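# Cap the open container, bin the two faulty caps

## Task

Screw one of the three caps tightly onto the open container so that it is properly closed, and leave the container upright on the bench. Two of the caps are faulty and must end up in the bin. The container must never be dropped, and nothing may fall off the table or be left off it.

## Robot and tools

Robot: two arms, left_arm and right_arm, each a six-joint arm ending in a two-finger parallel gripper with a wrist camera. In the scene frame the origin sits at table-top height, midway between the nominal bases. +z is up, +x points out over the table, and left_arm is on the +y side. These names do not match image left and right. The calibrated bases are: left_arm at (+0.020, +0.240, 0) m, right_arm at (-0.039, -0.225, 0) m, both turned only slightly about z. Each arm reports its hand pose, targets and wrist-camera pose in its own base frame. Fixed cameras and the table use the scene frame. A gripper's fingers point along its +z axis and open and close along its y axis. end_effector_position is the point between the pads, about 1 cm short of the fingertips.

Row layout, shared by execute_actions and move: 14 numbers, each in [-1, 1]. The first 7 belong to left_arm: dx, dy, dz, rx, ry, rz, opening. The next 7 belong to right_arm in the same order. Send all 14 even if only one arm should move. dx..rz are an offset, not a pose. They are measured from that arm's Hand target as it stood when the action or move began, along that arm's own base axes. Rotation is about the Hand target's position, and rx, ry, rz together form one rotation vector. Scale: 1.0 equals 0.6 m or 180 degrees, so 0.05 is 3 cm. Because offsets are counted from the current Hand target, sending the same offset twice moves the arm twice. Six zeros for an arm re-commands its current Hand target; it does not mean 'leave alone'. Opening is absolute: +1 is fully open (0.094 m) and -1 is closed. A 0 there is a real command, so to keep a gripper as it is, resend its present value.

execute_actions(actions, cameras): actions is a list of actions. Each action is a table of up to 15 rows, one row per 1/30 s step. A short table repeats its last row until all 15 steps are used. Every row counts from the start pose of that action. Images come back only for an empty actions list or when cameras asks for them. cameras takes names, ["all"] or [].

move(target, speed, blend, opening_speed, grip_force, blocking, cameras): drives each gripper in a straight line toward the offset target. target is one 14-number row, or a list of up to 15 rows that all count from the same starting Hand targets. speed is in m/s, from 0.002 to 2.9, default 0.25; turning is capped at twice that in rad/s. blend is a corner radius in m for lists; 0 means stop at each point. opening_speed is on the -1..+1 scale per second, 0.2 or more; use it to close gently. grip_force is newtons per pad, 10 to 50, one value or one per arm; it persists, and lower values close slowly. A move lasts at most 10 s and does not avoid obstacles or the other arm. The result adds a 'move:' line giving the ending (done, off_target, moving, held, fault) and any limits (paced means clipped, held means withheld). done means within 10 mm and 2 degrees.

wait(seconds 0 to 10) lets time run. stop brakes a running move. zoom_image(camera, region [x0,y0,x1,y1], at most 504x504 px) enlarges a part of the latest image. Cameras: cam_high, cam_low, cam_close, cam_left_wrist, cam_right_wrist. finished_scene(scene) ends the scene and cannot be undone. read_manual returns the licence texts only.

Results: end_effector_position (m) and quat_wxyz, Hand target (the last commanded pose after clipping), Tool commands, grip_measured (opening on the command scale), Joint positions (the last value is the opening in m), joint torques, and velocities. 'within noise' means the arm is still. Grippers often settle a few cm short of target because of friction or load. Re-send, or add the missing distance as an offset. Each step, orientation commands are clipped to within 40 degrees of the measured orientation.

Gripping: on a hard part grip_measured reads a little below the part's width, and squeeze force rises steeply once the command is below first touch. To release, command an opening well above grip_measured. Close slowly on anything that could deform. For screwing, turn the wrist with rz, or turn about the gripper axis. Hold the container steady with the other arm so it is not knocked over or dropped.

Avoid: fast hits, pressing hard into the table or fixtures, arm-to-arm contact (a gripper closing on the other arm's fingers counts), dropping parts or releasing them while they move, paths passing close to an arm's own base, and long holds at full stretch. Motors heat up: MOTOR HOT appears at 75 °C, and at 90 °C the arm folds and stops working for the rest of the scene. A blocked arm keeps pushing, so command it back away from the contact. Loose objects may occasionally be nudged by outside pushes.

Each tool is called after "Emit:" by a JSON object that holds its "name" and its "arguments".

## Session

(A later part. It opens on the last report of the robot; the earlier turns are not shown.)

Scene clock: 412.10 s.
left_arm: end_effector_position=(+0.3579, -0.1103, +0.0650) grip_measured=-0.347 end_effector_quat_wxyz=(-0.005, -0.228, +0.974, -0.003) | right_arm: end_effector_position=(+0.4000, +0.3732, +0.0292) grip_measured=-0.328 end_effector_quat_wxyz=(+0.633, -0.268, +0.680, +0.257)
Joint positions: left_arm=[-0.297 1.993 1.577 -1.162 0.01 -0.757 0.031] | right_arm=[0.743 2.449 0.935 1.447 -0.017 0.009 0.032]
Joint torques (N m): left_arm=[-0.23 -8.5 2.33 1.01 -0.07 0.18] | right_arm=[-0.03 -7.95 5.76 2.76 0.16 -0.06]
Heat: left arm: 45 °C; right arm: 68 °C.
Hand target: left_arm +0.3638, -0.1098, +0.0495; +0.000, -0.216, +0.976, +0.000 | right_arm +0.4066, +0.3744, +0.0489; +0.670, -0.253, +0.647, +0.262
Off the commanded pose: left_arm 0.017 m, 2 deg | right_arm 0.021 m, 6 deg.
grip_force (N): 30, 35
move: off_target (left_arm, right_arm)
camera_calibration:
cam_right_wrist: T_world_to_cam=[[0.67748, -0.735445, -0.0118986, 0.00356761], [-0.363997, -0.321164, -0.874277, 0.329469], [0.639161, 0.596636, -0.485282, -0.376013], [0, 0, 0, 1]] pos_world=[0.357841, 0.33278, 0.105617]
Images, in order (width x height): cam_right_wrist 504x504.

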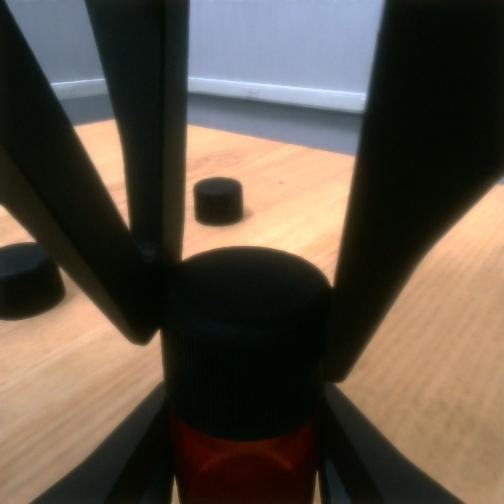

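Emit:
{"name": "move", "arguments": {"target": [[0, 0, 0.0267, 0, 0, 0, -0.1, 0, 0, 0, 0, 0, 0, -0.42], [0, 0, 0.0333, 0, 0, 0.1889, -0.1, 0, 0, 0, 0, 0, 0, -0.42], [0, 0, 0.03, 0, 0, 0.1889, -0.45, 0, 0, 0, 0, 0, 0, -0.42], [0, 0, 0.0, 0, 0, 0, -0.45, 0, 0, 0, 0, 0, 0, -0.42]], "speed": [0.3, 0.6, 0.3, 0.4], "opening_speed": 1.2, "cameras": ["cam_right_wrist"]}}

Emit:
{"name": "zoom_image", "arguments": {"camera": "cam_right_wrist", "region": [140, 220, 350, 500]}}

Emit:
{"name": "move", "arguments": {"target": [[0, 0, 0.0267, 0, 0, 0, -0.1, 0, 0, 0, 0, 0, 0, -0.42], [0, 0, 0.0333, 0, 0, 0.1889, -0.1, 0, 0, 0, 0, 0, 0, -0.42], [0, 0, 0.03, 0, 0, 0.1889, -0.45, 0, 0, 0, 0, 0, 0, -0.42], [0, 0, 0.0, 0, 0, 0, -0.45, 0, 0, 0, 0, 0, 0, -0.42]], "speed": [0.3, 0.6, 0.3, 0.4], "opening_speed": 1.2, "cameras": ["cam_right_wrist"]}}

Emit:
{"name": "zoom_image", "arguments": {"camera": "cam_right_wrist", "region": [140, 220, 350, 500]}}

Scene clock: 421.07 s.
left_arm: end_effector_position=(+0.3573, -0.1107, +0.0622) grip_measured=-0.344 end_effector_quat_wxyz=(-0.007, -0.224, +0.974, -0.001) | right_arm: end_effector_position=(+0.4000, +0.3732, +0.0292) grip_measured=-0.328 end_effector_quat_wxyz=(+0.633, -0.268, +0.680, +0.257)
Joint positions: left_arm=[-0.298 1.997 1.573 -1.158 0.01 -0.751 0.031] | right_arm=[0.743 2.449 0.935 1.447 -0.017 0.009 0.032]
Joint torques (N m): left_arm=[-0.21 -8.83 2.67 0.97 -0.07 0.13] | right_arm=[0.31 -7.83 6 2.77 0.16 -0.04]
Heat: left arm: 45 °C; right arm: 69 °C.
Hand target: left_arm +0.3638, -0.1098, +0.0495; +0.000, -0.216, +0.976, +0.000 | right_arm +0.4066, +0.3744, +0.0489; +0.670, -0.253, +0.647, +0.262
Off the commanded pose: left_arm 0.014 m, 1 deg | right_arm 0.021 m, 6 deg.
grip_force (N): 30, 35
move: off_target (left_arm, right_arm)
camera_calibration:
cam_right_wrist: T_world_to_cam=[[0.67748, -0.735445, -0.0118986, 0.00356761], [-0.363997, -0.321164, -0.874277, 0.329469], [0.639161, 0.596636, -0.485282, -0.376013], [0, 0, 0, 1]] pos_world=[0.357841, 0.33278, 0.105617]
Images, in order (width x height): cam_right_wrist 504x504.

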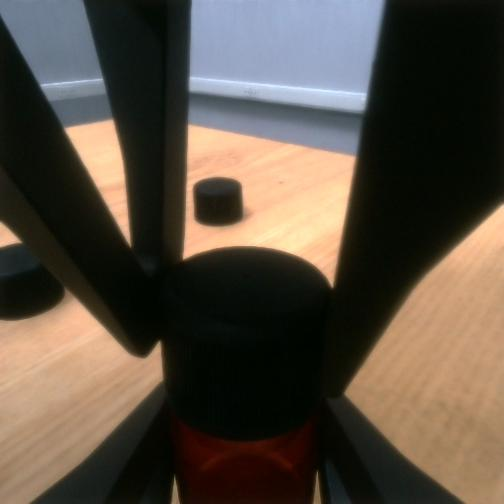

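Scaled by 1.800.

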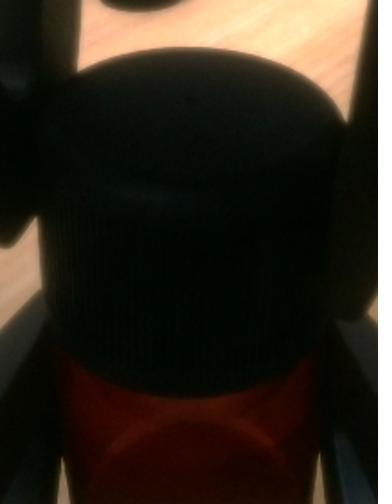

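Scene clock: 427.20 s.
left_arm: end_effector_position=(+0.3575, -0.1108, +0.0613) grip_measured=-0.343 end_effector_quat_wxyz=(-0.007, -0.224, +0.975, -0.001) | right_arm: end_effector_position=(+0.4004, +0.3728, +0.0292) grip_measured=-0.328 end_effector_quat_wxyz=(+0.633, -0.268, +0.679, +0.258)
Joint positions: left_arm=[-0.298 1.999 1.571 -1.155 0.01 -0.75 0.031] | right_arm=[0.74 2.449 0.935 1.447 -0.023 0.009 0.032]
Joint torques (N m): left_arm=[-0.27 -8.94 2.84 0.94 -0.07 0.12] | right_arm=[0.23 -7.8 5.97 2.82 0.18 -0.05]
Heat: left arm: 45 °C; right arm: 69 °C.
Hand target: left_arm +0.3638, -0.1098, +0.0495; +0.000, -0.216, +0.976, +0.000 | right_arm +0.4066, +0.3744, +0.0489; +0.670, -0.253, +0.647, +0.262
Off the commanded pose: left_arm 0.013 m, 1 deg | right_arm 0.021 m, 6 deg.
grip_force (N): 30, 35
move: off_target (left_arm, right_arm)
camera_calibration:
cam_right_wrist: T_world_to_cam=[[0.679725, -0.733365, -0.0122171, 0.0013307], [-0.363185, -0.322056, -0.874286, 0.329463], [0.637237, 0.598711, -0.485257, -0.375972], [0, 0, 0, 1]] pos_world=[0.358335, 0.33218, 0.105618]
Images, in order (width x height): cam_right_wrist 504x504.

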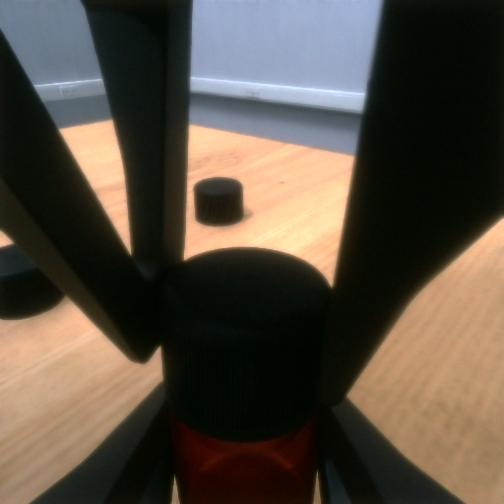

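Scaled by 1.800.

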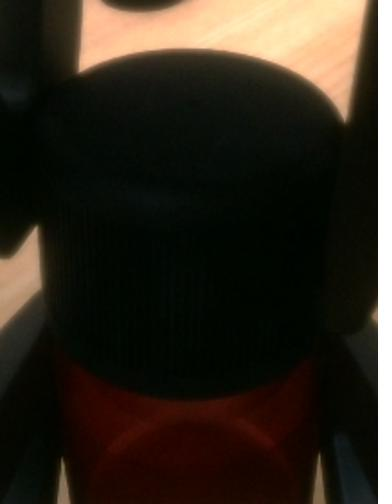

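Emit:
{"name": "move", "arguments": {"target": [[0, 0, 0.0267, 0, 0, 0, -0.1, 0, 0, 0, 0, 0, 0, -0.42], [0, 0, 0.0333, 0, 0, 0.1889, -0.1, 0, 0, 0, 0, 0, 0, -0.42], [0, 0, 0.03, 0, 0, 0.1889, -0.45, 0, 0, 0, 0, 0, 0, -0.42], [0, 0, -0.005, 0, 0, 0, -0.45, 0, 0, 0, 0, 0, 0, -0.42]], "speed": [0.3, 0.6, 0.3, 0.4], "opening_speed": 1.2, "cameras": ["cam_right_wrist"]}}

Emit:
{"name": "zoom_image", "arguments": {"camera": "cam_right_wrist", "region": [140, 220, 350, 500]}}

Emit:
{"name": "move", "arguments": {"target": [[0, 0, 0.0317, 0, 0, 0, -0.1, 0, 0, 0, 0, 0, 0, -0.42], [0, 0, 0.0383, 0, 0, 0.1889, -0.1, 0, 0, 0, 0, 0, 0, -0.42], [0, 0, 0.035, 0, 0, 0.1889, -0.45, 0, 0, 0, 0, 0, 0, -0.42], [0, 0, 0.0, 0, 0, 0, -0.45, 0, 0, 0, 0, 0, 0, -0.42]], "speed": [0.3, 0.6, 0.3, 0.4], "opening_speed": 1.2, "cameras": ["cam_right_wrist"]}}

Emit:
{"name": "zoom_image", "arguments": {"camera": "cam_right_wrist", "region": [140, 220, 350, 500]}}

Scene clock: 434.63 s.
left_arm: end_effector_position=(+0.3575, -0.1108, +0.0613) grip_measured=-0.343 end_effector_quat_wxyz=(-0.007, -0.225, +0.974, -0.001) | right_arm: end_effector_position=(+0.3998, +0.3734, +0.0292) grip_measured=-0.328 end_effector_quat_wxyz=(+0.632, -0.269, +0.679, +0.258)
Joint positions: left_arm=[-0.298 1.999 1.571 -1.155 0.01 -0.753 0.031] | right_arm=[0.742 2.449 0.935 1.447 -0.023 0.009 0.032]
Joint torques (N m): left_arm=[-0.25 -8.76 2.19 1.04 -0.07 0.13] | right_arm=[0.09 -7.69 6.2 2.76 0.16 -0.04]
Heat: left arm: 44 °C; right arm: 69 °C.
Hand target: left_arm +0.3638, -0.1098, +0.0465; +0.000, -0.216, +0.976, +0.000 | right_arm +0.4066, +0.3744, +0.0489; +0.670, -0.253, +0.647, +0.262
Off the commanded pose: left_arm 0.016 m, 1 deg | right_arm 0.021 m, 6 deg.
grip_force (N): 30, 35
move: off_target (left_arm, right_arm)
camera_calibration:
cam_right_wrist: T_world_to_cam=[[0.680881, -0.732291, -0.0122833, 0.00134845], [-0.362727, -0.322598, -0.874277, 0.329489], [0.636262, 0.599734, -0.485273, -0.376001], [0, 0, 0, 1]] pos_world=[0.357832, 0.33278, 0.105618]
Images, in order (width x height): cam_right_wrist 504x504.

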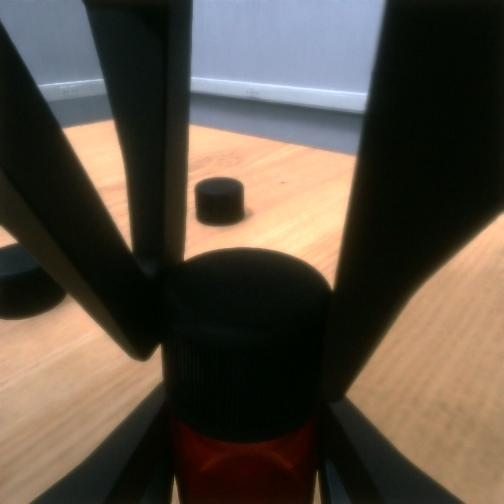

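Scaled by 1.800.

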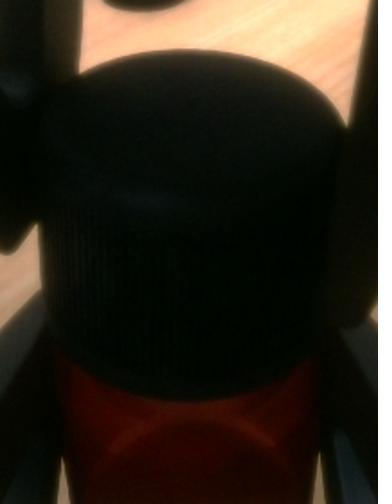

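Scene clock: 441.27 s.
left_arm: end_effector_position=(+0.3570, -0.1106, +0.0602) grip_measured=-0.342 end_effector_quat_wxyz=(-0.009, -0.226, +0.974, +0.000) | right_arm: end_effector_position=(+0.3998, +0.3734, +0.0292) grip_measured=-0.328 end_effector_quat_wxyz=(+0.632, -0.269, +0.679, +0.258)
Joint positions: left_arm=[-0.298 2.002 1.571 -1.156 0.01 -0.754 0.031] | right_arm=[0.742 2.449 0.935 1.447 -0.023 0.009 0.032]
Joint torques (N m): left_arm=[-0.25 -9.02 2.21 1.05 -0.07 0.13] | right_arm=[0.13 -7.83 6 2.81 0.22 0]
Heat: left arm: 44 °C; right arm: 70 °C.
Hand target: left_arm +0.3638, -0.1098, +0.0465; +0.000, -0.216, +0.976, +0.000 | right_arm +0.4066, +0.3744, +0.0489; +0.670, -0.253, +0.647, +0.262
Off the commanded pose: left_arm 0.015 m, 2 deg | right_arm 0.021 m, 6 deg.
grip_force (N): 30, 35
move: off_target (left_arm, right_arm)
camera_calibration:
cam_right_wrist: T_world_to_cam=[[0.680881, -0.732291, -0.0122833, 0.00134845], [-0.362727, -0.322598, -0.874277, 0.329489], [0.636262, 0.599734, -0.485273, -0.376001], [0, 0, 0, 1]] pos_world=[0.357832, 0.33278, 0.105618]
Images, in order (width x height): cam_right_wrist 504x504.

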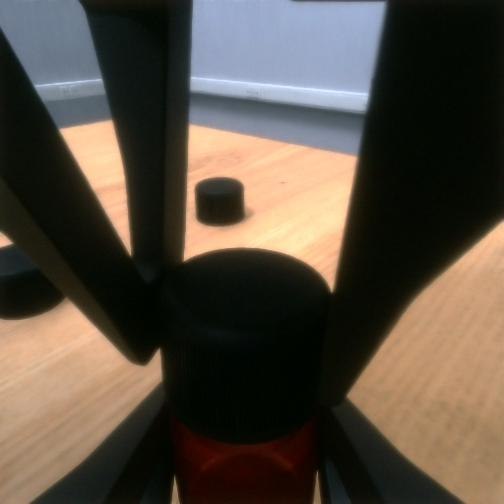

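Scaled by 1.800.

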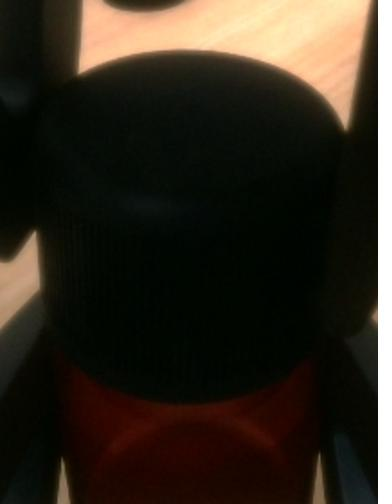

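Emit:
{"name": "move", "arguments": {"target": [[0, 0, 0.0333, 0, 0, 0.1889, -0.1, 0, 0, 0, 0, 0, 0, -0.42], [0, 0, 0.03, 0, 0, 0.1889, -0.45, 0, 0, 0, 0, 0, 0, -0.42], [0, 0, 0.0, 0, 0, 0, -0.45, 0, 0, 0, 0, 0, 0, -0.42]], "speed": [0.5, 0.3, 0.4], "opening_speed": 1.2, "grip_force": [40, 38], "cameras": ["cam_right_wrist"]}}

Emit:
{"name": "zoom_image", "arguments": {"camera": "cam_right_wrist", "region": [140, 220, 350, 500]}}

Emit:
{"name": "move", "arguments": {"target": [[0, 0, 0.0333, 0, 0, 0.1889, -0.1, 0, 0, 0, 0, 0, 0, -0.42], [0, 0, 0.03, 0, 0, 0.1889, -0.45, 0, 0, 0, 0, 0, 0, -0.42], [0, 0, 0.0, 0, 0, 0, -0.45, 0, 0, 0, 0, 0, 0, -0.42]], "speed": [0.5, 0.3, 0.4], "opening_speed": 1.2, "cameras": ["cam_right_wrist"]}}

Emit:
{"name": "zoom_image", "arguments": {"camera": "cam_right_wrist", "region": [140, 220, 350, 500]}}

Scene clock: 447.73 s.
left_arm: end_effector_position=(+0.3573, -0.1107, +0.0577) grip_measured=-0.347 end_effector_quat_wxyz=(-0.009, -0.224, +0.974, -0.001) | right_arm: end_effector_position=(+0.3998, +0.3734, +0.0292) grip_measured=-0.330 end_effector_quat_wxyz=(+0.632, -0.269, +0.679, +0.258)
Joint positions: left_arm=[-0.298 2.003 1.563 -1.145 0.01 -0.751 0.031] | right_arm=[0.742 2.449 0.935 1.447 -0.023 0.009 0.031]
Joint torques (N m): left_arm=[-0.21 -9.16 2.76 0.96 -0.06 0.14] | right_arm=[0.21 -7.76 5.82 2.78 0.16 -0.03]
Heat: left arm: 44 °C; right arm: 70 °C.
Hand target: left_arm +0.3638, -0.1098, +0.0465; +0.000, -0.216, +0.976, +0.000 | right_arm +0.4066, +0.3744, +0.0489; +0.670, -0.253, +0.647, +0.262
Off the commanded pose: left_arm 0.013 m, 1 deg | right_arm 0.021 m, 6 deg.
grip_force (N): 40, 38
move: off_target (left_arm, right_arm)
camera_calibration:
cam_right_wrist: T_world_to_cam=[[0.680881, -0.732291, -0.0122833, 0.00134845], [-0.362727, -0.322598, -0.874277, 0.329489], [0.636262, 0.599734, -0.485273, -0.376001], [0, 0, 0, 1]] pos_world=[0.357832, 0.33278, 0.105618]
Images, in order (width x height): cam_right_wrist 504x504.

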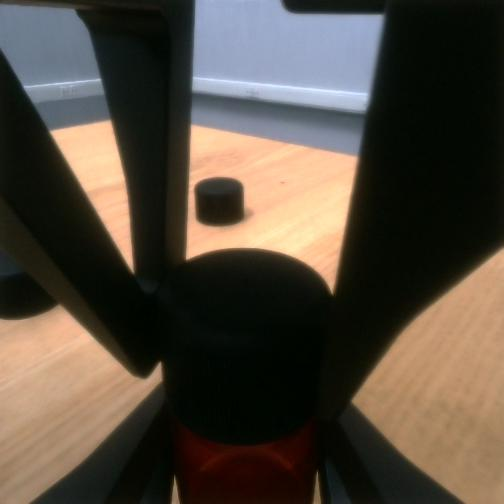

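Scaled by 1.800.

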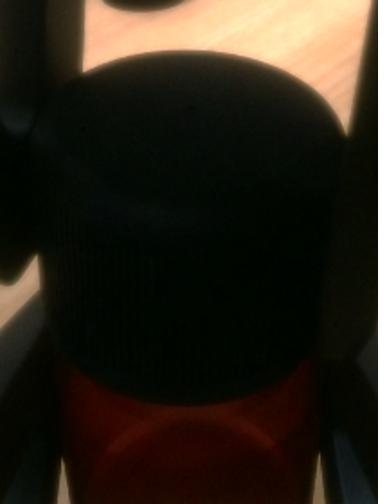

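Scene clock: 453.43 s.
left_arm: end_effector_position=(+0.3578, -0.1109, +0.0568) grip_measured=-0.347 end_effector_quat_wxyz=(-0.008, -0.224, +0.975, -0.001) | right_arm: end_effector_position=(+0.4004, +0.3728, +0.0292) grip_measured=-0.330 end_effector_quat_wxyz=(+0.633, -0.268, +0.679, +0.258)
Joint positions: left_arm=[-0.298 2.005 1.562 -1.141 0.01 -0.75 0.031] | right_arm=[0.74 2.449 0.935 1.447 -0.023 0.009 0.031]
Joint torques (N m): left_arm=[-0.21 -9.21 2.91 0.93 -0.06 0.09] | right_arm=[0.08 -7.99 6 2.79 0.16 -0.05]
Heat: left arm: 44 °C; right arm: 70 °C.
Hand target: left_arm +0.3638, -0.1098, +0.0465; +0.000, -0.216, +0.976, +0.000 | right_arm +0.4066, +0.3744, +0.0489; +0.670, -0.253, +0.647, +0.262
Off the commanded pose: left_arm 0.012 m, 1 deg | right_arm 0.021 m, 6 deg.
grip_force (N): 40, 38
move: off_target (left_arm, right_arm)
camera_calibration:
cam_right_wrist: T_world_to_cam=[[0.679725, -0.733365, -0.0122171, 0.0013307], [-0.363185, -0.322056, -0.874286, 0.329463], [0.637237, 0.598711, -0.485257, -0.375972], [0, 0, 0, 1]] pos_world=[0.358335, 0.33218, 0.105618]
Images, in order (width x height): cam_right_wrist 504x504.

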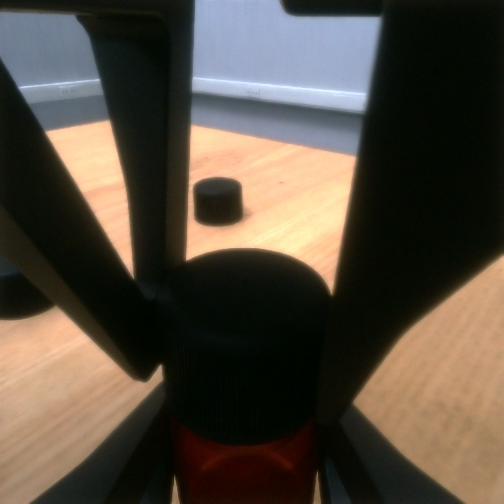

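Scaled by 1.800.

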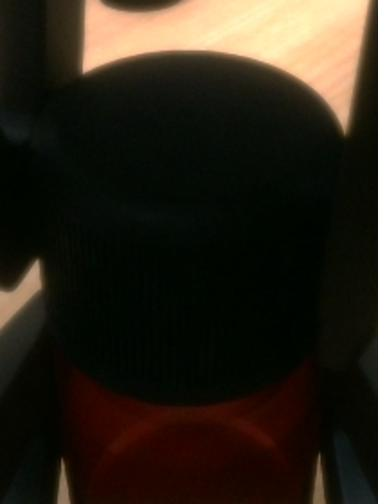

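Emit:
{"name": "move", "arguments": {"target": [[0, 0, 0.11, 0, 0, 0, -0.45, 0, 0, 0, 0, 0, 0, -0.42], [0.12, 0.165, 0.0867, 0, 0, 0, -0.45, 0, 0, 0, 0, 0, 0, -0.42], [0.12, 0.165, -0.03, 0, 0, 0, -0.45, 0, 0, 0, 0, 0, 0, -0.42]], "speed": [0.08, 0.25, 0.12], "blend": [0.01, 0.03, 0], "cameras": ["cam_right_wrist", "cam_left_wrist"]}}

Emit:
{"name": "zoom_image", "arguments": {"camera": "cam_right_wrist", "region": [140, 250, 350, 500]}}

Scene clock: 456.63 s.
left_arm: end_effector_position=(+0.3683, -0.0800, +0.0659) grip_measured=-0.347 end_effector_quat_wxyz=(-0.142, -0.212, +0.964, -0.071) | right_arm: end_effector_position=(+0.3995, +0.3917, +0.0402) grip_measured=-0.330 end_effector_quat_wxyz=(+0.643, -0.271, +0.660, +0.276)
Joint positions: left_arm=[-0.11 2.221 1.889 -1.468 0.225 -0.516 0.031] | right_arm=[0.763 2.467 0.99 1.458 -0.032 0.015 0.031]
Joint torques (N m): left_arm=[6.46 -9.77 3.6 2.08 -2.07 0.27] | right_arm=[-1.21 -9.31 1.55 2.61 0.29 -0.09]
Heat: left arm: 44 °C; right arm: 69 °C.
Hand target: left_arm +0.4358, -0.0108, +0.0285; +0.000, -0.216, +0.976, +0.000 | right_arm +0.4066, +0.3744, +0.0489; +0.670, -0.253, +0.647, +0.262
Off the commanded pose: left_arm 0.104 m, 18 deg | right_arm 0.021 m, 4 deg.
grip_force (N): 40, 38
move: off_target (left_arm, right_arm)
camera_calibration:
cam_left_wrist: T_world_to_cam=[[0.439051, -0.895826, 0.0687681, -0.237707], [-0.672957, -0.277177, 0.685785, 0.216352], [-0.595283, -0.347373, -0.724548, 0.323501], [0, 0, 0, 1]] pos_world=[0.442536, -0.0406012, 0.102368]
cam_right_wrist: T_world_to_cam=[[0.703263, -0.710696, -0.018215, -0.00215895], [-0.326578, -0.300192, -0.896232, 0.322494], [0.63148, 0.636236, -0.443212, -0.395508], [0, 0, 0, 1]] pos_world=[0.356593, 0.346912, 0.113696]
Images, in order (width x height): cam_left_wrist 504x504, cam_right_wrist 504x504.

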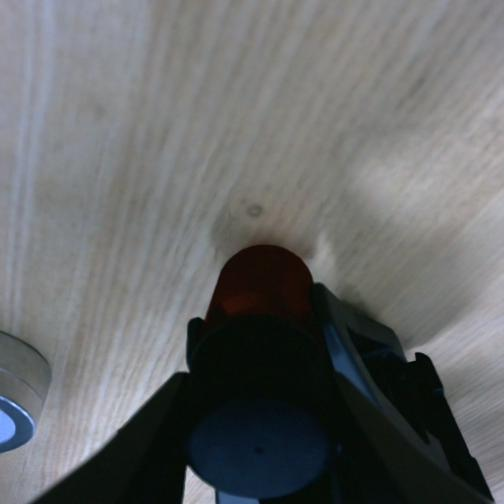

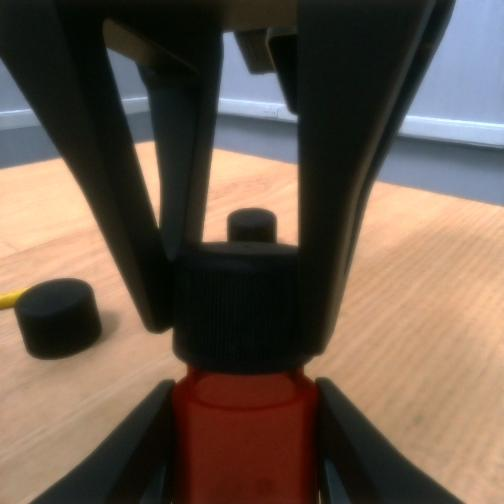

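Scaled by 2.016.

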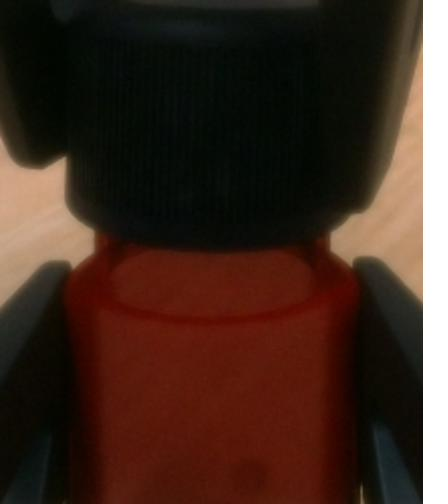

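Emit:
{"name": "move", "arguments": {"target": [-0.1197, -0.1637, 0.079, 0, 0, 0, -0.45, 0, 0, 0, 0, 0, 0, -0.42], "speed": 0.1, "cameras": ["cam_right_wrist", "cam_left_wrist", "cam_close"]}}

Scene clock: 468.67 s.
left_arm: end_effector_position=(+0.3667, -0.1039, +0.0611) grip_measured=-0.347 end_effector_quat_wxyz=(-0.018, -0.212, +0.977, +0.006) | right_arm: end_effector_position=(+0.4060, +0.3776, +0.0328) grip_measured=-0.330 end_effector_quat_wxyz=(+0.640, -0.261, +0.672, +0.264)
Joint positions: left_arm=[-0.275 2.051 1.646 -1.204 0.007 -0.702 0.031] | right_arm=[0.74 2.469 0.97 1.458 -0.022 0.02 0.031]
Joint torques (N m): left_arm=[-1.13 -15.23 3.21 0.48 -0.15 -0.22] | right_arm=[-0.35 -9.52 2.77 2.62 0.11 -0.21]
Heat: left arm: 44 °C; right arm: 66 °C.
Hand target: left_arm +0.3640, -0.1091, +0.0759; +0.000, -0.216, +0.976, +0.000 | right_arm +0.4066, +0.3744, +0.0489; +0.670, -0.253, +0.647, +0.262
Off the commanded pose: left_arm 0.016 m, 2 deg | right_arm 0.016 m, 5 deg.
grip_force (N): 40, 38
move: off_target (left_arm, right_arm)
camera_calibration:
cam_left_wrist: T_world_to_cam=[[0.425112, -0.904838, -0.0234363, -0.248279], [-0.798504, -0.387095, 0.461031, 0.260378], [-0.42623, -0.177276, -0.887075, 0.276401], [0, 0, 0, 1]] pos_world=[0.431269, -0.0748621, 0.119327]
cam_right_wrist: T_world_to_cam=[[0.678358, -0.73438, -0.0227552, 0.00233814], [-0.353447, -0.299019, -0.886376, 0.323988], [0.644132, 0.609323, -0.462406, -0.38831], [0, 0, 0, 1]] pos_world=[0.36305, 0.335202, 0.107671]
Images, in order (width x height): cam_close 504x504, cam_left_wrist 504x504, cam_right_wrist 504x504.

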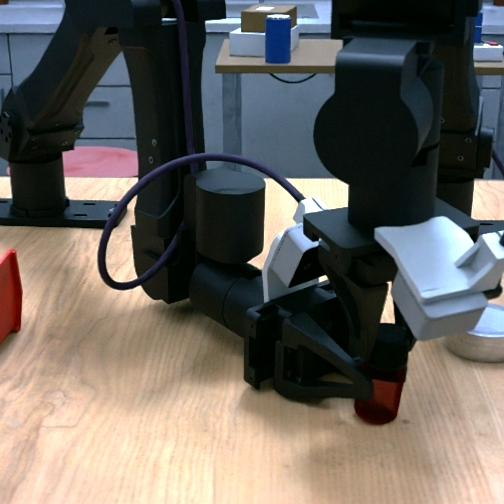

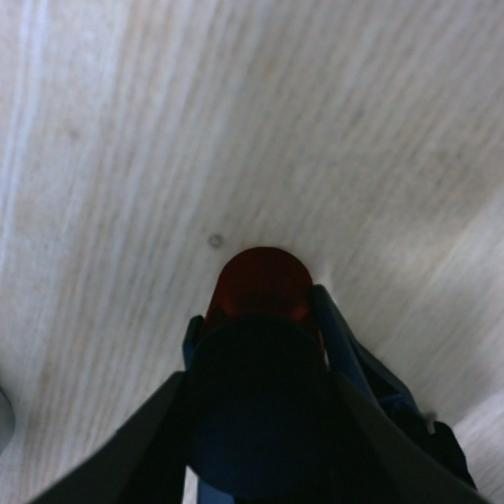

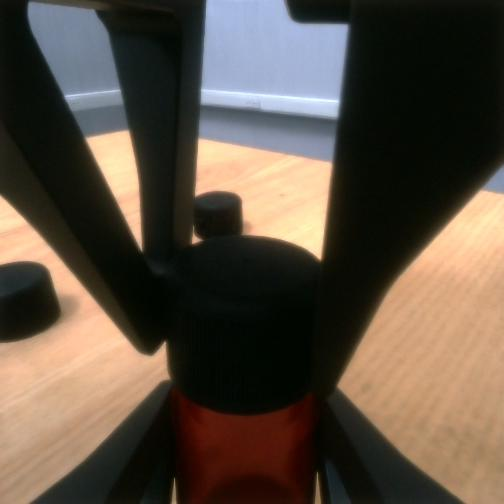

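Emit:
{"name": "move", "arguments": {"target": [0, 0, -0.04, 0, 0, 0, -0.45, 0, 0, 0, 0, 0, 0, -0.42], "speed": 0.05, "cameras": ["cam_right_wrist", "cam_close"]}}

Emit:
{"name": "zoom_image", "arguments": {"camera": "cam_close", "region": [310, 290, 430, 440]}}

Scene clock: 469.97 s.
left_arm: end_effector_position=(+0.3655, -0.1035, +0.0592) grip_measured=-0.347 end_effector_quat_wxyz=(-0.005, -0.212, +0.977, -0.001) | right_arm: end_effector_position=(+0.4057, +0.3773, +0.0323) grip_measured=-0.330 end_effector_quat_wxyz=(+0.640, -0.262, +0.673, +0.263)
Joint positions: left_arm=[-0.275 2.017 1.589 -1.15 0.007 -0.702 0.031] | right_arm=[0.74 2.469 0.969 1.458 -0.022 0.017 0.031]
Joint torques (N m): left_arm=[-1.11 -10.7 2.1 0.83 -0.16 -0.22] | right_arm=[-0.39 -9.21 2.99 2.62 0.14 -0.15]
Heat: left arm: 44 °C; right arm: 66 °C.
Hand target: left_arm +0.3640, -0.1091, +0.0519; +0.000, -0.216, +0.976, +0.000 | right_arm +0.4066, +0.3744, +0.0489; +0.670, -0.253, +0.647, +0.262
Off the commanded pose: left_arm 0.009 m, 1 deg | right_arm 0.017 m, 5 deg.
grip_force (N): 40, 38
move: off_target (right_arm)
camera_calibration:
cam_right_wrist: T_world_to_cam=[[0.678532, -0.734307, -0.0196925, 0.00210859], [-0.352487, -0.301959, -0.885762, 0.324026], [0.644475, 0.607959, -0.463722, -0.387704], [0, 0, 0, 1]] pos_world=[0.36265, 0.335099, 0.107264]
Images, in order (width x height): cam_close 504x504, cam_right_wrist 504x504.

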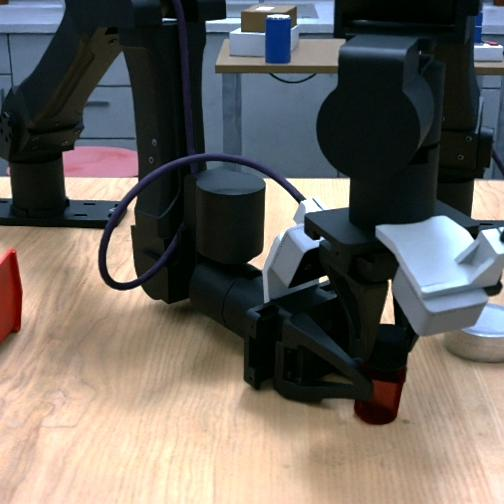

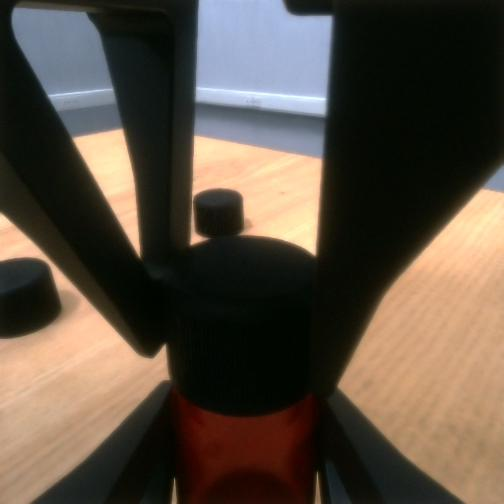

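Scaled by 3.360.

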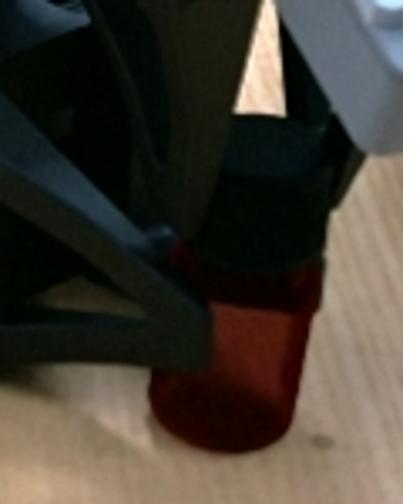

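Emit:
{"name": "move", "arguments": {"target": [[0, 0, 0.02, 0, 0, 0, -0.45, 0, 0, 0, 0, 0, 0, -0.42], [0, 0, 0.02, 0, 0, 0, 0.0, 0, 0, 0, 0, 0, 0, -0.42], [0.0, 0.01, 0.1, 0, 0, 0, 0.0, 0, 0, 0, 0, 0, 0, -0.42]], "speed": [0.1, 0.1, 0.12], "opening_speed": 0.5, "cameras": ["cam_right_wrist", "cam_close", "cam_left_wrist"]}}

Emit:
{"name": "zoom_image", "arguments": {"camera": "cam_close", "region": [310, 290, 430, 440]}}

Scene clock: 475.27 s.
left_arm: end_effector_position=(+0.3567, -0.1078, +0.0914) grip_measured=-0.003 end_effector_quat_wxyz=(-0.027, -0.212, +0.977, +0.005) | right_arm: end_effector_position=(+0.4028, +0.3804, +0.0323) grip_measured=-0.330 end_effector_quat_wxyz=(+0.639, -0.265, +0.672, +0.265)
Joint positions: left_arm=[-0.288 2.017 1.717 -1.322 0.018 -0.714 0.047] | right_arm=[0.748 2.469 0.969 1.458 -0.022 0.017 0.031]
Joint torques (N m): left_arm=[0.58 -13.48 6.76 0.32 -0.14 0.02] | right_arm=[-0.38 -9.37 2.95 2.6 0.17 -0.2]
Heat: left arm: 44 °C; right arm: 65 °C.
Hand target: left_arm +0.3640, -0.1031, +0.1119; +0.000, -0.216, +0.976, +0.000 | right_arm +0.4066, +0.3744, +0.0489; +0.670, -0.253, +0.647, +0.262
Off the commanded pose: left_arm 0.022 m, 3 deg | right_arm 0.018 m, 5 deg.
grip_force (N): 40, 38
move: off_target (left_arm, right_arm)
camera_calibration:
cam_left_wrist: T_world_to_cam=[[0.425125, -0.904789, -0.0250269, -0.246791], [-0.790704, -0.384694, 0.476234, 0.232992], [-0.440519, -0.18267, -0.878962, 0.302058], [0, 0, 0, 1]] pos_world=[0.422207, -0.0784857, 0.148363]
cam_right_wrist: T_world_to_cam=[[0.684135, -0.729089, -0.0196948, 0.00209137], [-0.350165, -0.304648, -0.885762, 0.324058], [0.6398, 0.612877, -0.463722, -0.387763], [0, 0, 0, 1]] pos_world=[0.360134, 0.3379, 0.107264]
Images, in order (width x height): cam_close 504x504, cam_left_wrist 504x504, cam_right_wrist 504x504.

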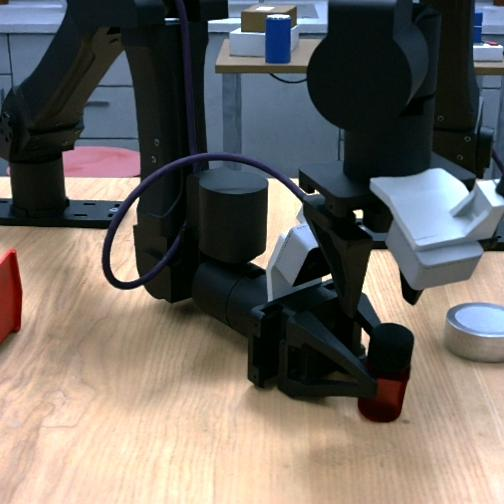

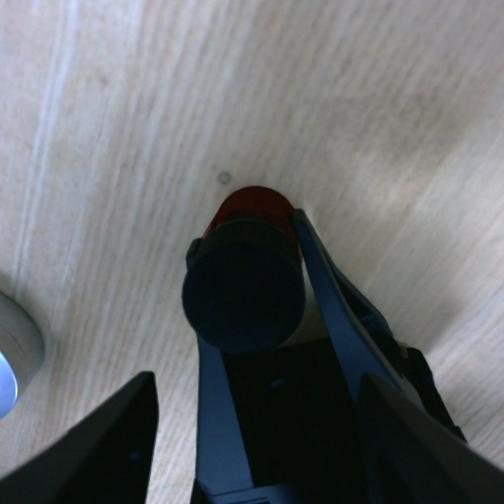

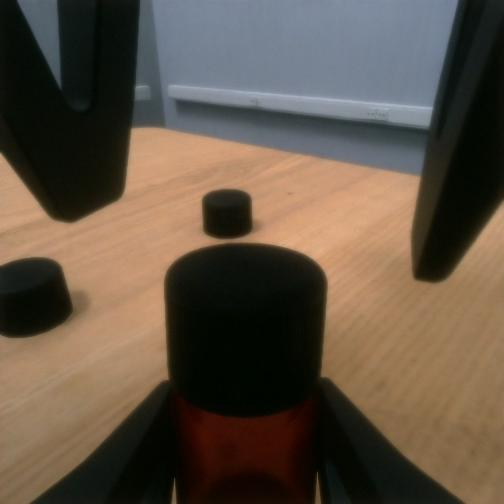

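Scaled by 3.360.

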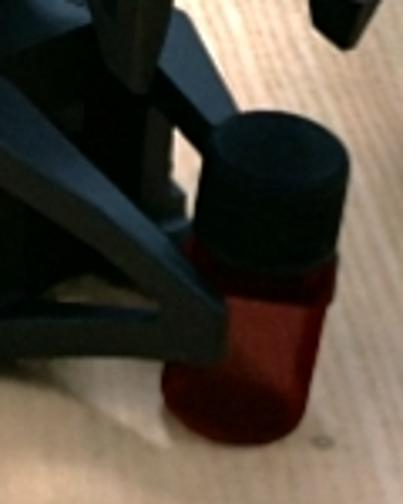

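Emit:
{"name": "move", "arguments": {"target": [[0, 0, 0, 0, 0, 0, 0.0, -0.0075, 0.0077, 0, 0, 0, 0, -0.42], [0, 0, 0, 0, 0, 0, 0.0, -0.0075, 0.0077, 0, 0, 0, 0, -0.15]], "speed": [0.05, 0.05], "opening_speed": 0.3, "cameras": ["cam_right_wrist", "cam_close"]}}

Emit:
{"name": "zoom_image", "arguments": {"camera": "cam_close", "region": [310, 290, 430, 440]}}

Scene clock: 478.30 s.
left_arm: end_effector_position=(+0.3564, -0.1089, +0.0914) grip_measured=-0.003 end_effector_quat_wxyz=(-0.027, -0.210, +0.977, +0.005) | right_arm: end_effector_position=(+0.4015, +0.3819, +0.0323) grip_measured=-0.152 end_effector_quat_wxyz=(+0.640, -0.264, +0.672, +0.264)
Joint positions: left_arm=[-0.291 2.017 1.717 -1.322 0.018 -0.714 0.047] | right_arm=[0.756 2.469 0.969 1.458 -0.009 0.017 0.04]
Joint torques (N m): left_arm=[0.55 -13.45 6.74 0.31 -0.13 0.01] | right_arm=[0.57 -9.54 3.17 2.67 0.17 -0.11]
Heat: left arm: 44 °C; right arm: 65 °C.
Hand target: left_arm +0.3640, -0.1031, +0.1119; +0.000, -0.216, +0.976, +0.000 | right_arm +0.4021, +0.3790, +0.0489; +0.670, -0.253, +0.647, +0.262
Off the commanded pose: left_arm 0.023 m, 3 deg | right_arm 0.017 m, 5 deg.
grip_force (N): 40, 38
move: off_target (left_arm, right_arm); target 2's new opening was sent with right_arm's hand 0.017 m and 5 deg from that target
camera_calibration:
cam_right_wrist: T_world_to_cam=[[0.680797, -0.732222, -0.0191452, 0.00668826], [-0.351216, -0.303389, -0.885778, 0.323934], [0.642778, 0.609759, -0.463715, -0.387733], [0, 0, 0, 1]] pos_world=[0.358444, 0.339599, 0.107264]
Images, in order (width x height): cam_close 504x504, cam_right_wrist 504x504.

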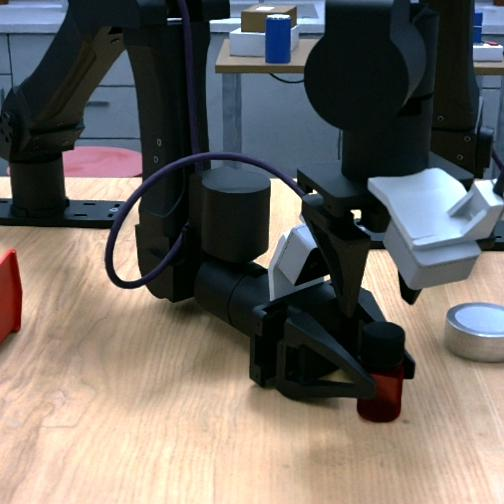

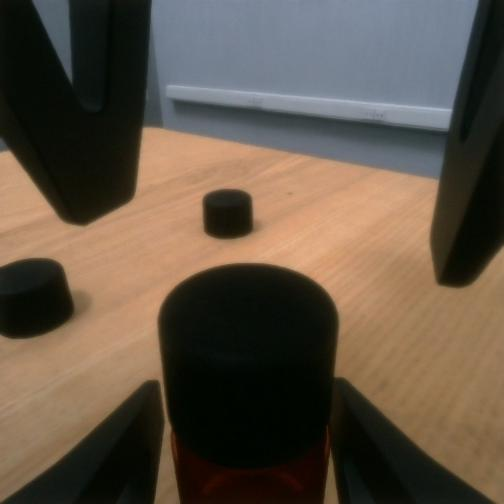

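Scaled by 3.360.

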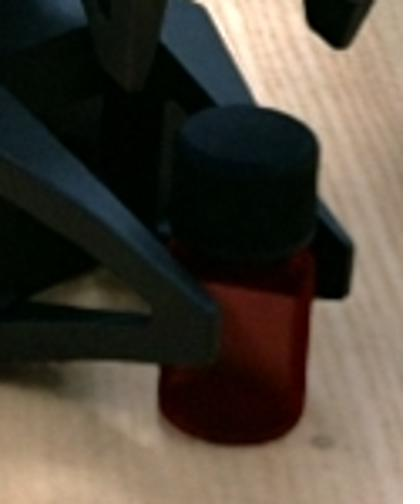

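Emit:
{"name": "move", "arguments": {"target": [0, 0, 0, 0, 0, 0, 0.0, 0, 0, -0.0083, 0, 0, 0, -0.15], "speed": [0.05], "cameras": ["cam_right_wrist"]}}

Scene clock: 479.57 s.
left_arm: end_effector_position=(+0.3564, -0.1089, +0.0914) grip_measured=-0.003 end_effector_quat_wxyz=(-0.027, -0.210, +0.977, +0.005) | right_arm: end_effector_position=(+0.4015, +0.3819, +0.0323) grip_measured=-0.152 end_effector_quat_wxyz=(+0.640, -0.264, +0.672, +0.264)
Joint positions: left_arm=[-0.291 2.017 1.717 -1.322 0.018 -0.714 0.047] | right_arm=[0.756 2.469 0.969 1.458 -0.009 0.017 0.04]
Joint torques (N m): left_arm=[0.57 -13.46 6.78 0.31 -0.13 0.01] | right_arm=[0.64 -8.17 3.43 2.82 0.19 -0.1]
Heat: left arm: 44 °C; right arm: 65 °C.
Hand target: left_arm +0.3640, -0.1031, +0.1119; +0.000, -0.216, +0.976, +0.000 | right_arm +0.4021, +0.3790, +0.0439; +0.670, -0.253, +0.647, +0.262
Off the commanded pose: left_arm 0.023 m, 3 deg | right_arm 0.012 m, 5 deg.
grip_force (N): 40, 38
move: off_target (left_arm, right_arm)
camera_calibration:
cam_right_wrist: T_world_to_cam=[[0.680797, -0.732222, -0.0191452, 0.00668826], [-0.351216, -0.303389, -0.885778, 0.323934], [0.642778, 0.609759, -0.463715, -0.387733], [0, 0, 0, 1]] pos_world=[0.358444, 0.339599, 0.107264]
Images, in order (width x height): cam_right_wrist 504x504.

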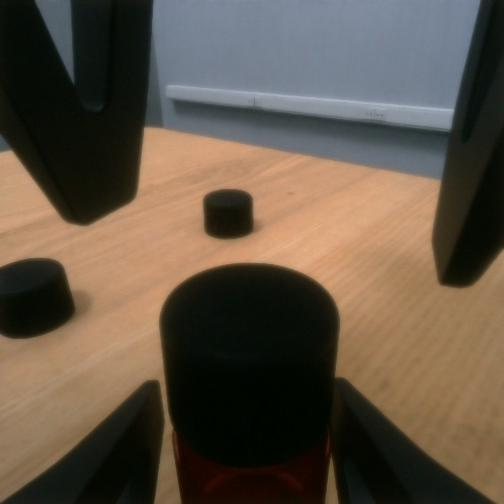

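Emit:
{"name": "move", "arguments": {"target": [0, 0, 0, 0, 0, 0, 0.0, 0, 0, -0.0083, 0, 0, 0, -0.15], "speed": [0.05], "cameras": ["cam_right_wrist"]}}

Scene clock: 480.70 s.
left_arm: end_effector_position=(+0.3564, -0.1089, +0.0914) grip_measured=-0.003 end_effector_quat_wxyz=(-0.027, -0.210, +0.977, +0.005) | right_arm: end_effector_position=(+0.4013, +0.3817, +0.0307) grip_measured=-0.152 end_effector_quat_wxyz=(+0.639, -0.265, +0.673, +0.262)
Joint positions: left_arm=[-0.291 2.017 1.717 -1.322 0.018 -0.714 0.047] | right_arm=[0.756 2.472 0.969 1.458 -0.009 0.014 0.04]
Joint torques (N m): left_arm=[0.54 -13.49 6.76 0.32 -0.14 0.01] | right_arm=[0.66 -7.16 4.03 2.86 0.19 -0.1]
Heat: left arm: 44 °C; right arm: 65 °C.
Hand target: left_arm +0.3640, -0.1031, +0.1119; +0.000, -0.216, +0.976, +0.000 | right_arm +0.4021, +0.3790, +0.0389; +0.670, -0.253, +0.647, +0.262
Off the commanded pose: left_arm 0.023 m, 3 deg | right_arm 0.009 m, 5 deg.
joint sent to its limit (right arm) — joint 4 (wrist pitch), upper limit. The joint targets are off in position, not in orientation.
grip_force (N): 40, 38
move: off_target (left_arm, right_arm)
camera_calibration:
cam_right_wrist: T_world_to_cam=[[0.680858, -0.732238, -0.0161241, 0.00653556], [-0.351366, -0.307236, -0.884391, 0.323835], [0.642631, 0.60781, -0.466467, -0.387483], [0, 0, 0, 1]] pos_world=[0.358343, 0.339795, 0.105755]
Images, in order (width x height): cam_right_wrist 504x504.

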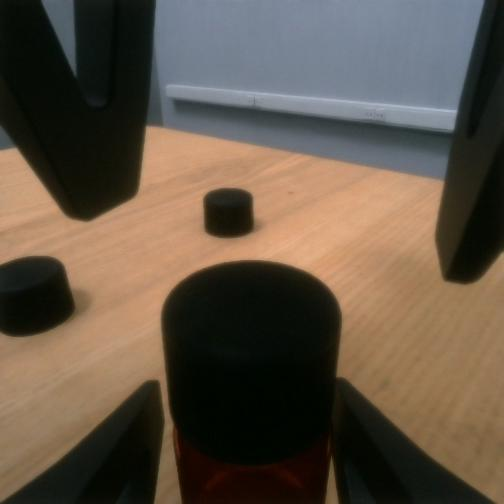

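Emit:
{"name": "move", "arguments": {"target": [0, 0, 0, 0, 0, 0, 0.0, 0, 0, 0, 0, 0, 0, -0.42], "opening_speed": 0.5, "cameras": ["cam_right_wrist", "cam_left_wrist"]}}

Emit:
{"name": "zoom_image", "arguments": {"camera": "cam_right_wrist", "region": [140, 240, 350, 504]}}

Scene clock: 481.83 s.
left_arm: end_effector_position=(+0.3564, -0.1089, +0.0914) grip_measured=-0.003 end_effector_quat_wxyz=(-0.027, -0.210, +0.977, +0.005) | right_arm: end_effector_position=(+0.4007, +0.3823, +0.0307) grip_measured=-0.329 end_effector_quat_wxyz=(+0.639, -0.266, +0.672, +0.263)
Joint positions: left_arm=[-0.291 2.017 1.717 -1.322 0.018 -0.714 0.047] | right_arm=[0.757 2.472 0.969 1.458 -0.009 0.014 0.032]
Joint torques (N m): left_arm=[0.55 -13.48 6.76 0.32 -0.13 0.02] | right_arm=[0.55 -7.23 3.92 2.83 0.23 -0.09]
Heat: left arm: 43 °C; right arm: 65 °C.
Hand target: left_arm +0.3640, -0.1031, +0.1119; +0.000, -0.216, +0.976, +0.000 | right_arm +0.4021, +0.3790, +0.0389; +0.670, -0.253, +0.647, +0.262
Off the commanded pose: left_arm 0.023 m, 3 deg | right_arm 0.009 m, 5 deg.
joint sent to its limit (right arm) — joint 4 (wrist pitch), upper limit. The joint targets are off in position, not in orientation.
grip_force (N): 40, 38
move: off_target (left_arm, right_arm)
camera_calibration:
cam_left_wrist: T_world_to_cam=[[0.422279, -0.906121, -0.0250049, -0.246784], [-0.791931, -0.382204, 0.476199, 0.233056], [-0.44105, -0.181287, -0.878982, 0.30207], [0, 0, 0, 1]] pos_world=[0.422004, -0.0797797, 0.148363]
cam_right_wrist: T_world_to_cam=[[0.681992, -0.731183, -0.0160579, 0.00654049], [-0.350879, -0.307851, -0.884371, 0.32381], [0.641694, 0.608768, -0.466509, -0.387385], [0, 0, 0, 1]] pos_world=[0.35774, 0.340295, 0.105754]
Images, in order (width x height): cam_left_wrist 504x504, cam_right_wrist 504x504.

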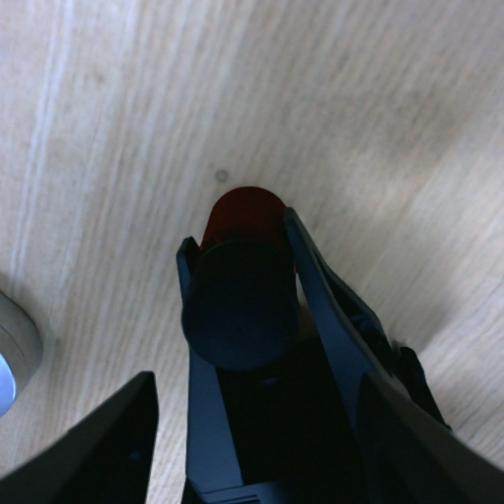

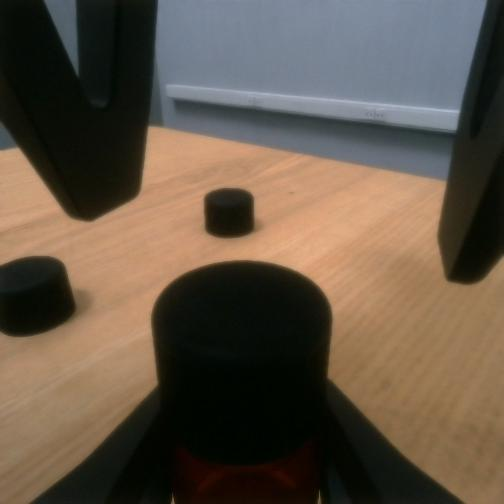

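Scaled by 1.909.

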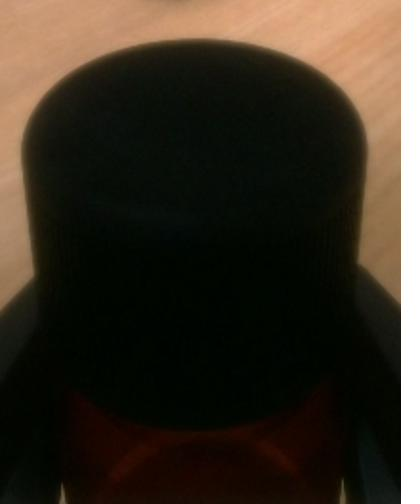

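Emit:
{"name": "move", "arguments": {"target": [[0.0042, 0.0252, 0.0333, 0, 0, 0.18, 0.0, 0, 0, 0, 0, 0, 0, -0.42], [-0.0033, 0.0027, -0.0233, 0, 0, 0.18, 0.0, 0, 0, 0, 0, 0, 0, -0.42]], "speed": [0.2, 0.06], "cameras": ["cam_right_wrist", "cam_left_wrist"]}}

Scene clock: 485.77 s.
left_arm: end_effector_position=(+0.3589, -0.1036, +0.0871) grip_measured=-0.003 end_effector_quat_wxyz=(-0.023, -0.472, +0.881, +0.010) | right_arm: end_effector_position=(+0.4007, +0.3823, +0.0307) grip_measured=-0.329 end_effector_quat_wxyz=(+0.639, -0.266, +0.672, +0.263)
Joint positions: left_arm=[-0.275 2.017 1.7 -1.3 0.018 -1.259 0.047] | right_arm=[0.757 2.472 0.969 1.458 -0.009 0.014 0.032]
Joint torques (N m): left_arm=[-0.47 -14 3.26 0.62 -0.13 -0.14] | right_arm=[0.47 -7.08 3.92 2.84 0.16 -0.12]
Heat: left arm: 43 °C; right arm: 65 °C.
Hand target: left_arm +0.3620, -0.1014, +0.0979; +0.000, -0.480, +0.877, +0.000 | right_arm +0.4021, +0.3790, +0.0389; +0.670, -0.253, +0.647, +0.262
Off the commanded pose: left_arm 0.011 m, 3 deg | right_arm 0.009 m, 5 deg.
joint sent to its limit (right arm) — joint 4 (wrist pitch), upper limit. The joint targets are off in position, not in orientation.
grip_force (N): 40, 38
move: off_target (left_arm, right_arm)
camera_calibration:
cam_left_wrist: T_world_to_cam=[[0.838508, -0.543154, -0.0434577, -0.353278], [-0.466214, -0.756435, 0.458749, 0.0849245], [-0.282044, -0.364404, -0.887503, 0.225051], [0, 0, 0, 1]] pos_world=[0.399293, -0.0456349, 0.145421]
cam_right_wrist: T_world_to_cam=[[0.681992, -0.731183, -0.0160579, 0.00654049], [-0.350879, -0.307851, -0.884371, 0.32381], [0.641694, 0.608768, -0.466509, -0.387385], [0, 0, 0, 1]] pos_world=[0.35774, 0.340295, 0.105754]
Images, in order (width x height): cam_left_wrist 504x504, cam_right_wrist 504x504.

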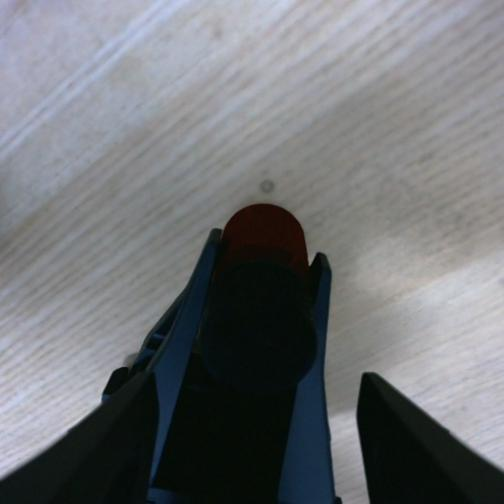

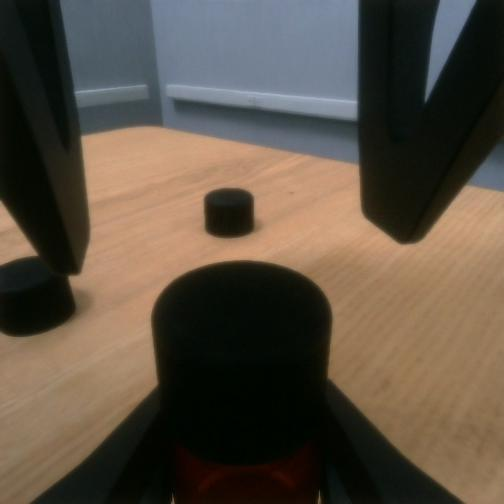

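Emit:
{"name": "move", "arguments": {"target": [[0.0, 0.0, -0.0757, 0, 0, 0, 0.0, 0, 0, 0, 0, 0, 0, -0.42], [0.0, 0.0, -0.0757, 0, 0, 0, -0.45, 0, 0, 0, 0, 0, 0, -0.42]], "speed": [0.08, 0.1], "opening_speed": 0.8, "cameras": ["cam_right_wrist", "cam_left_wrist"]}}

Emit:
{"name": "zoom_image", "arguments": {"camera": "cam_right_wrist", "region": [140, 240, 350, 504]}}

Scene clock: 489.10 s.
left_arm: end_effector_position=(+0.3584, -0.0963, +0.0508) grip_measured=-0.211 end_effector_quat_wxyz=(-0.009, -0.468, +0.884, +0.014) | right_arm: end_effector_position=(+0.4014, +0.3815, +0.0307) grip_measured=-0.332 end_effector_quat_wxyz=(+0.641, -0.268, +0.672, +0.259)
Joint positions: left_arm=[-0.269 2.016 1.553 -1.141 -0.008 -1.244 0.037] | right_arm=[0.756 2.472 0.969 1.458 -0.008 0.004 0.031]
Joint torques (N m): left_arm=[-0.51 -11.63 3.23 0.76 -0.01 -0.28] | right_arm=[0.46 -7.15 3.54 2.84 0.19 -0.14]
Heat: left arm: 44 °C; right arm: 65 °C.
Hand target: left_arm +0.3620, -0.1014, +0.0525; +0.000, -0.480, +0.877, +0.000 | right_arm +0.4021, +0.3790, +0.0389; +0.670, -0.253, +0.647, +0.262
Off the commanded pose: left_arm 0.007 m, 2 deg | right_arm 0.009 m, 5 deg.
joint sent to its limit (right arm) — joint 4 (wrist pitch), upper limit. The joint targets are off in position, not in orientation.
grip_force (N): 40, 38
move: off_target (right_arm)
camera_calibration:
cam_left_wrist: T_world_to_cam=[[0.833711, -0.550891, -0.0380085, -0.349812], [-0.482994, -0.760857, 0.433374, 0.113832], [-0.267661, -0.342951, -0.900412, 0.192903], [0, 0, 0, 1]] pos_world=[0.398255, -0.0399424, 0.111064]
cam_right_wrist: T_world_to_cam=[[0.68012, -0.733069, -0.00683088, 0.00658189], [-0.346016, -0.312781, -0.884557, 0.323764], [0.646305, 0.603968, -0.466382, -0.387433], [0, 0, 0, 1]] pos_world=[0.357951, 0.34009, 0.105741]
Images, in order (width x height): cam_left_wrist 504x504, cam_right_wrist 504x504.

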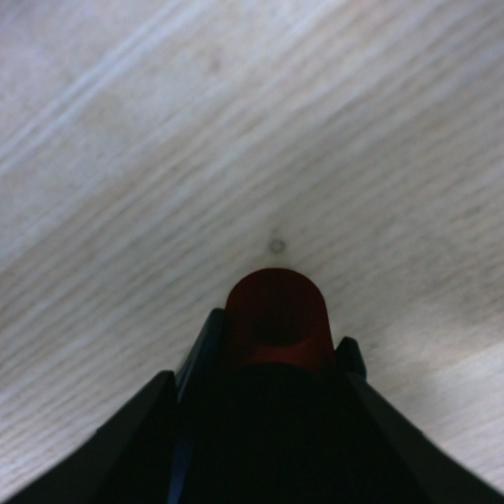

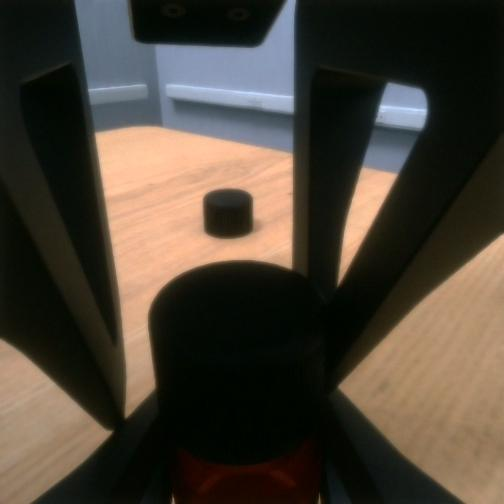

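Scaled by 1.909.

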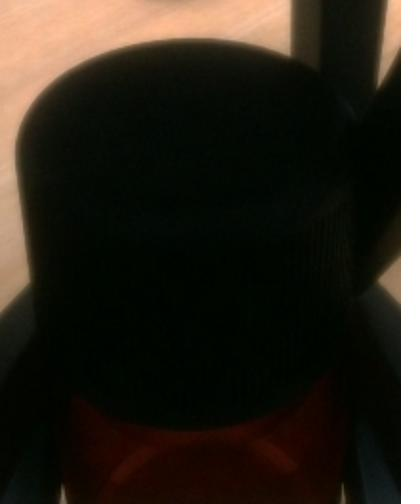

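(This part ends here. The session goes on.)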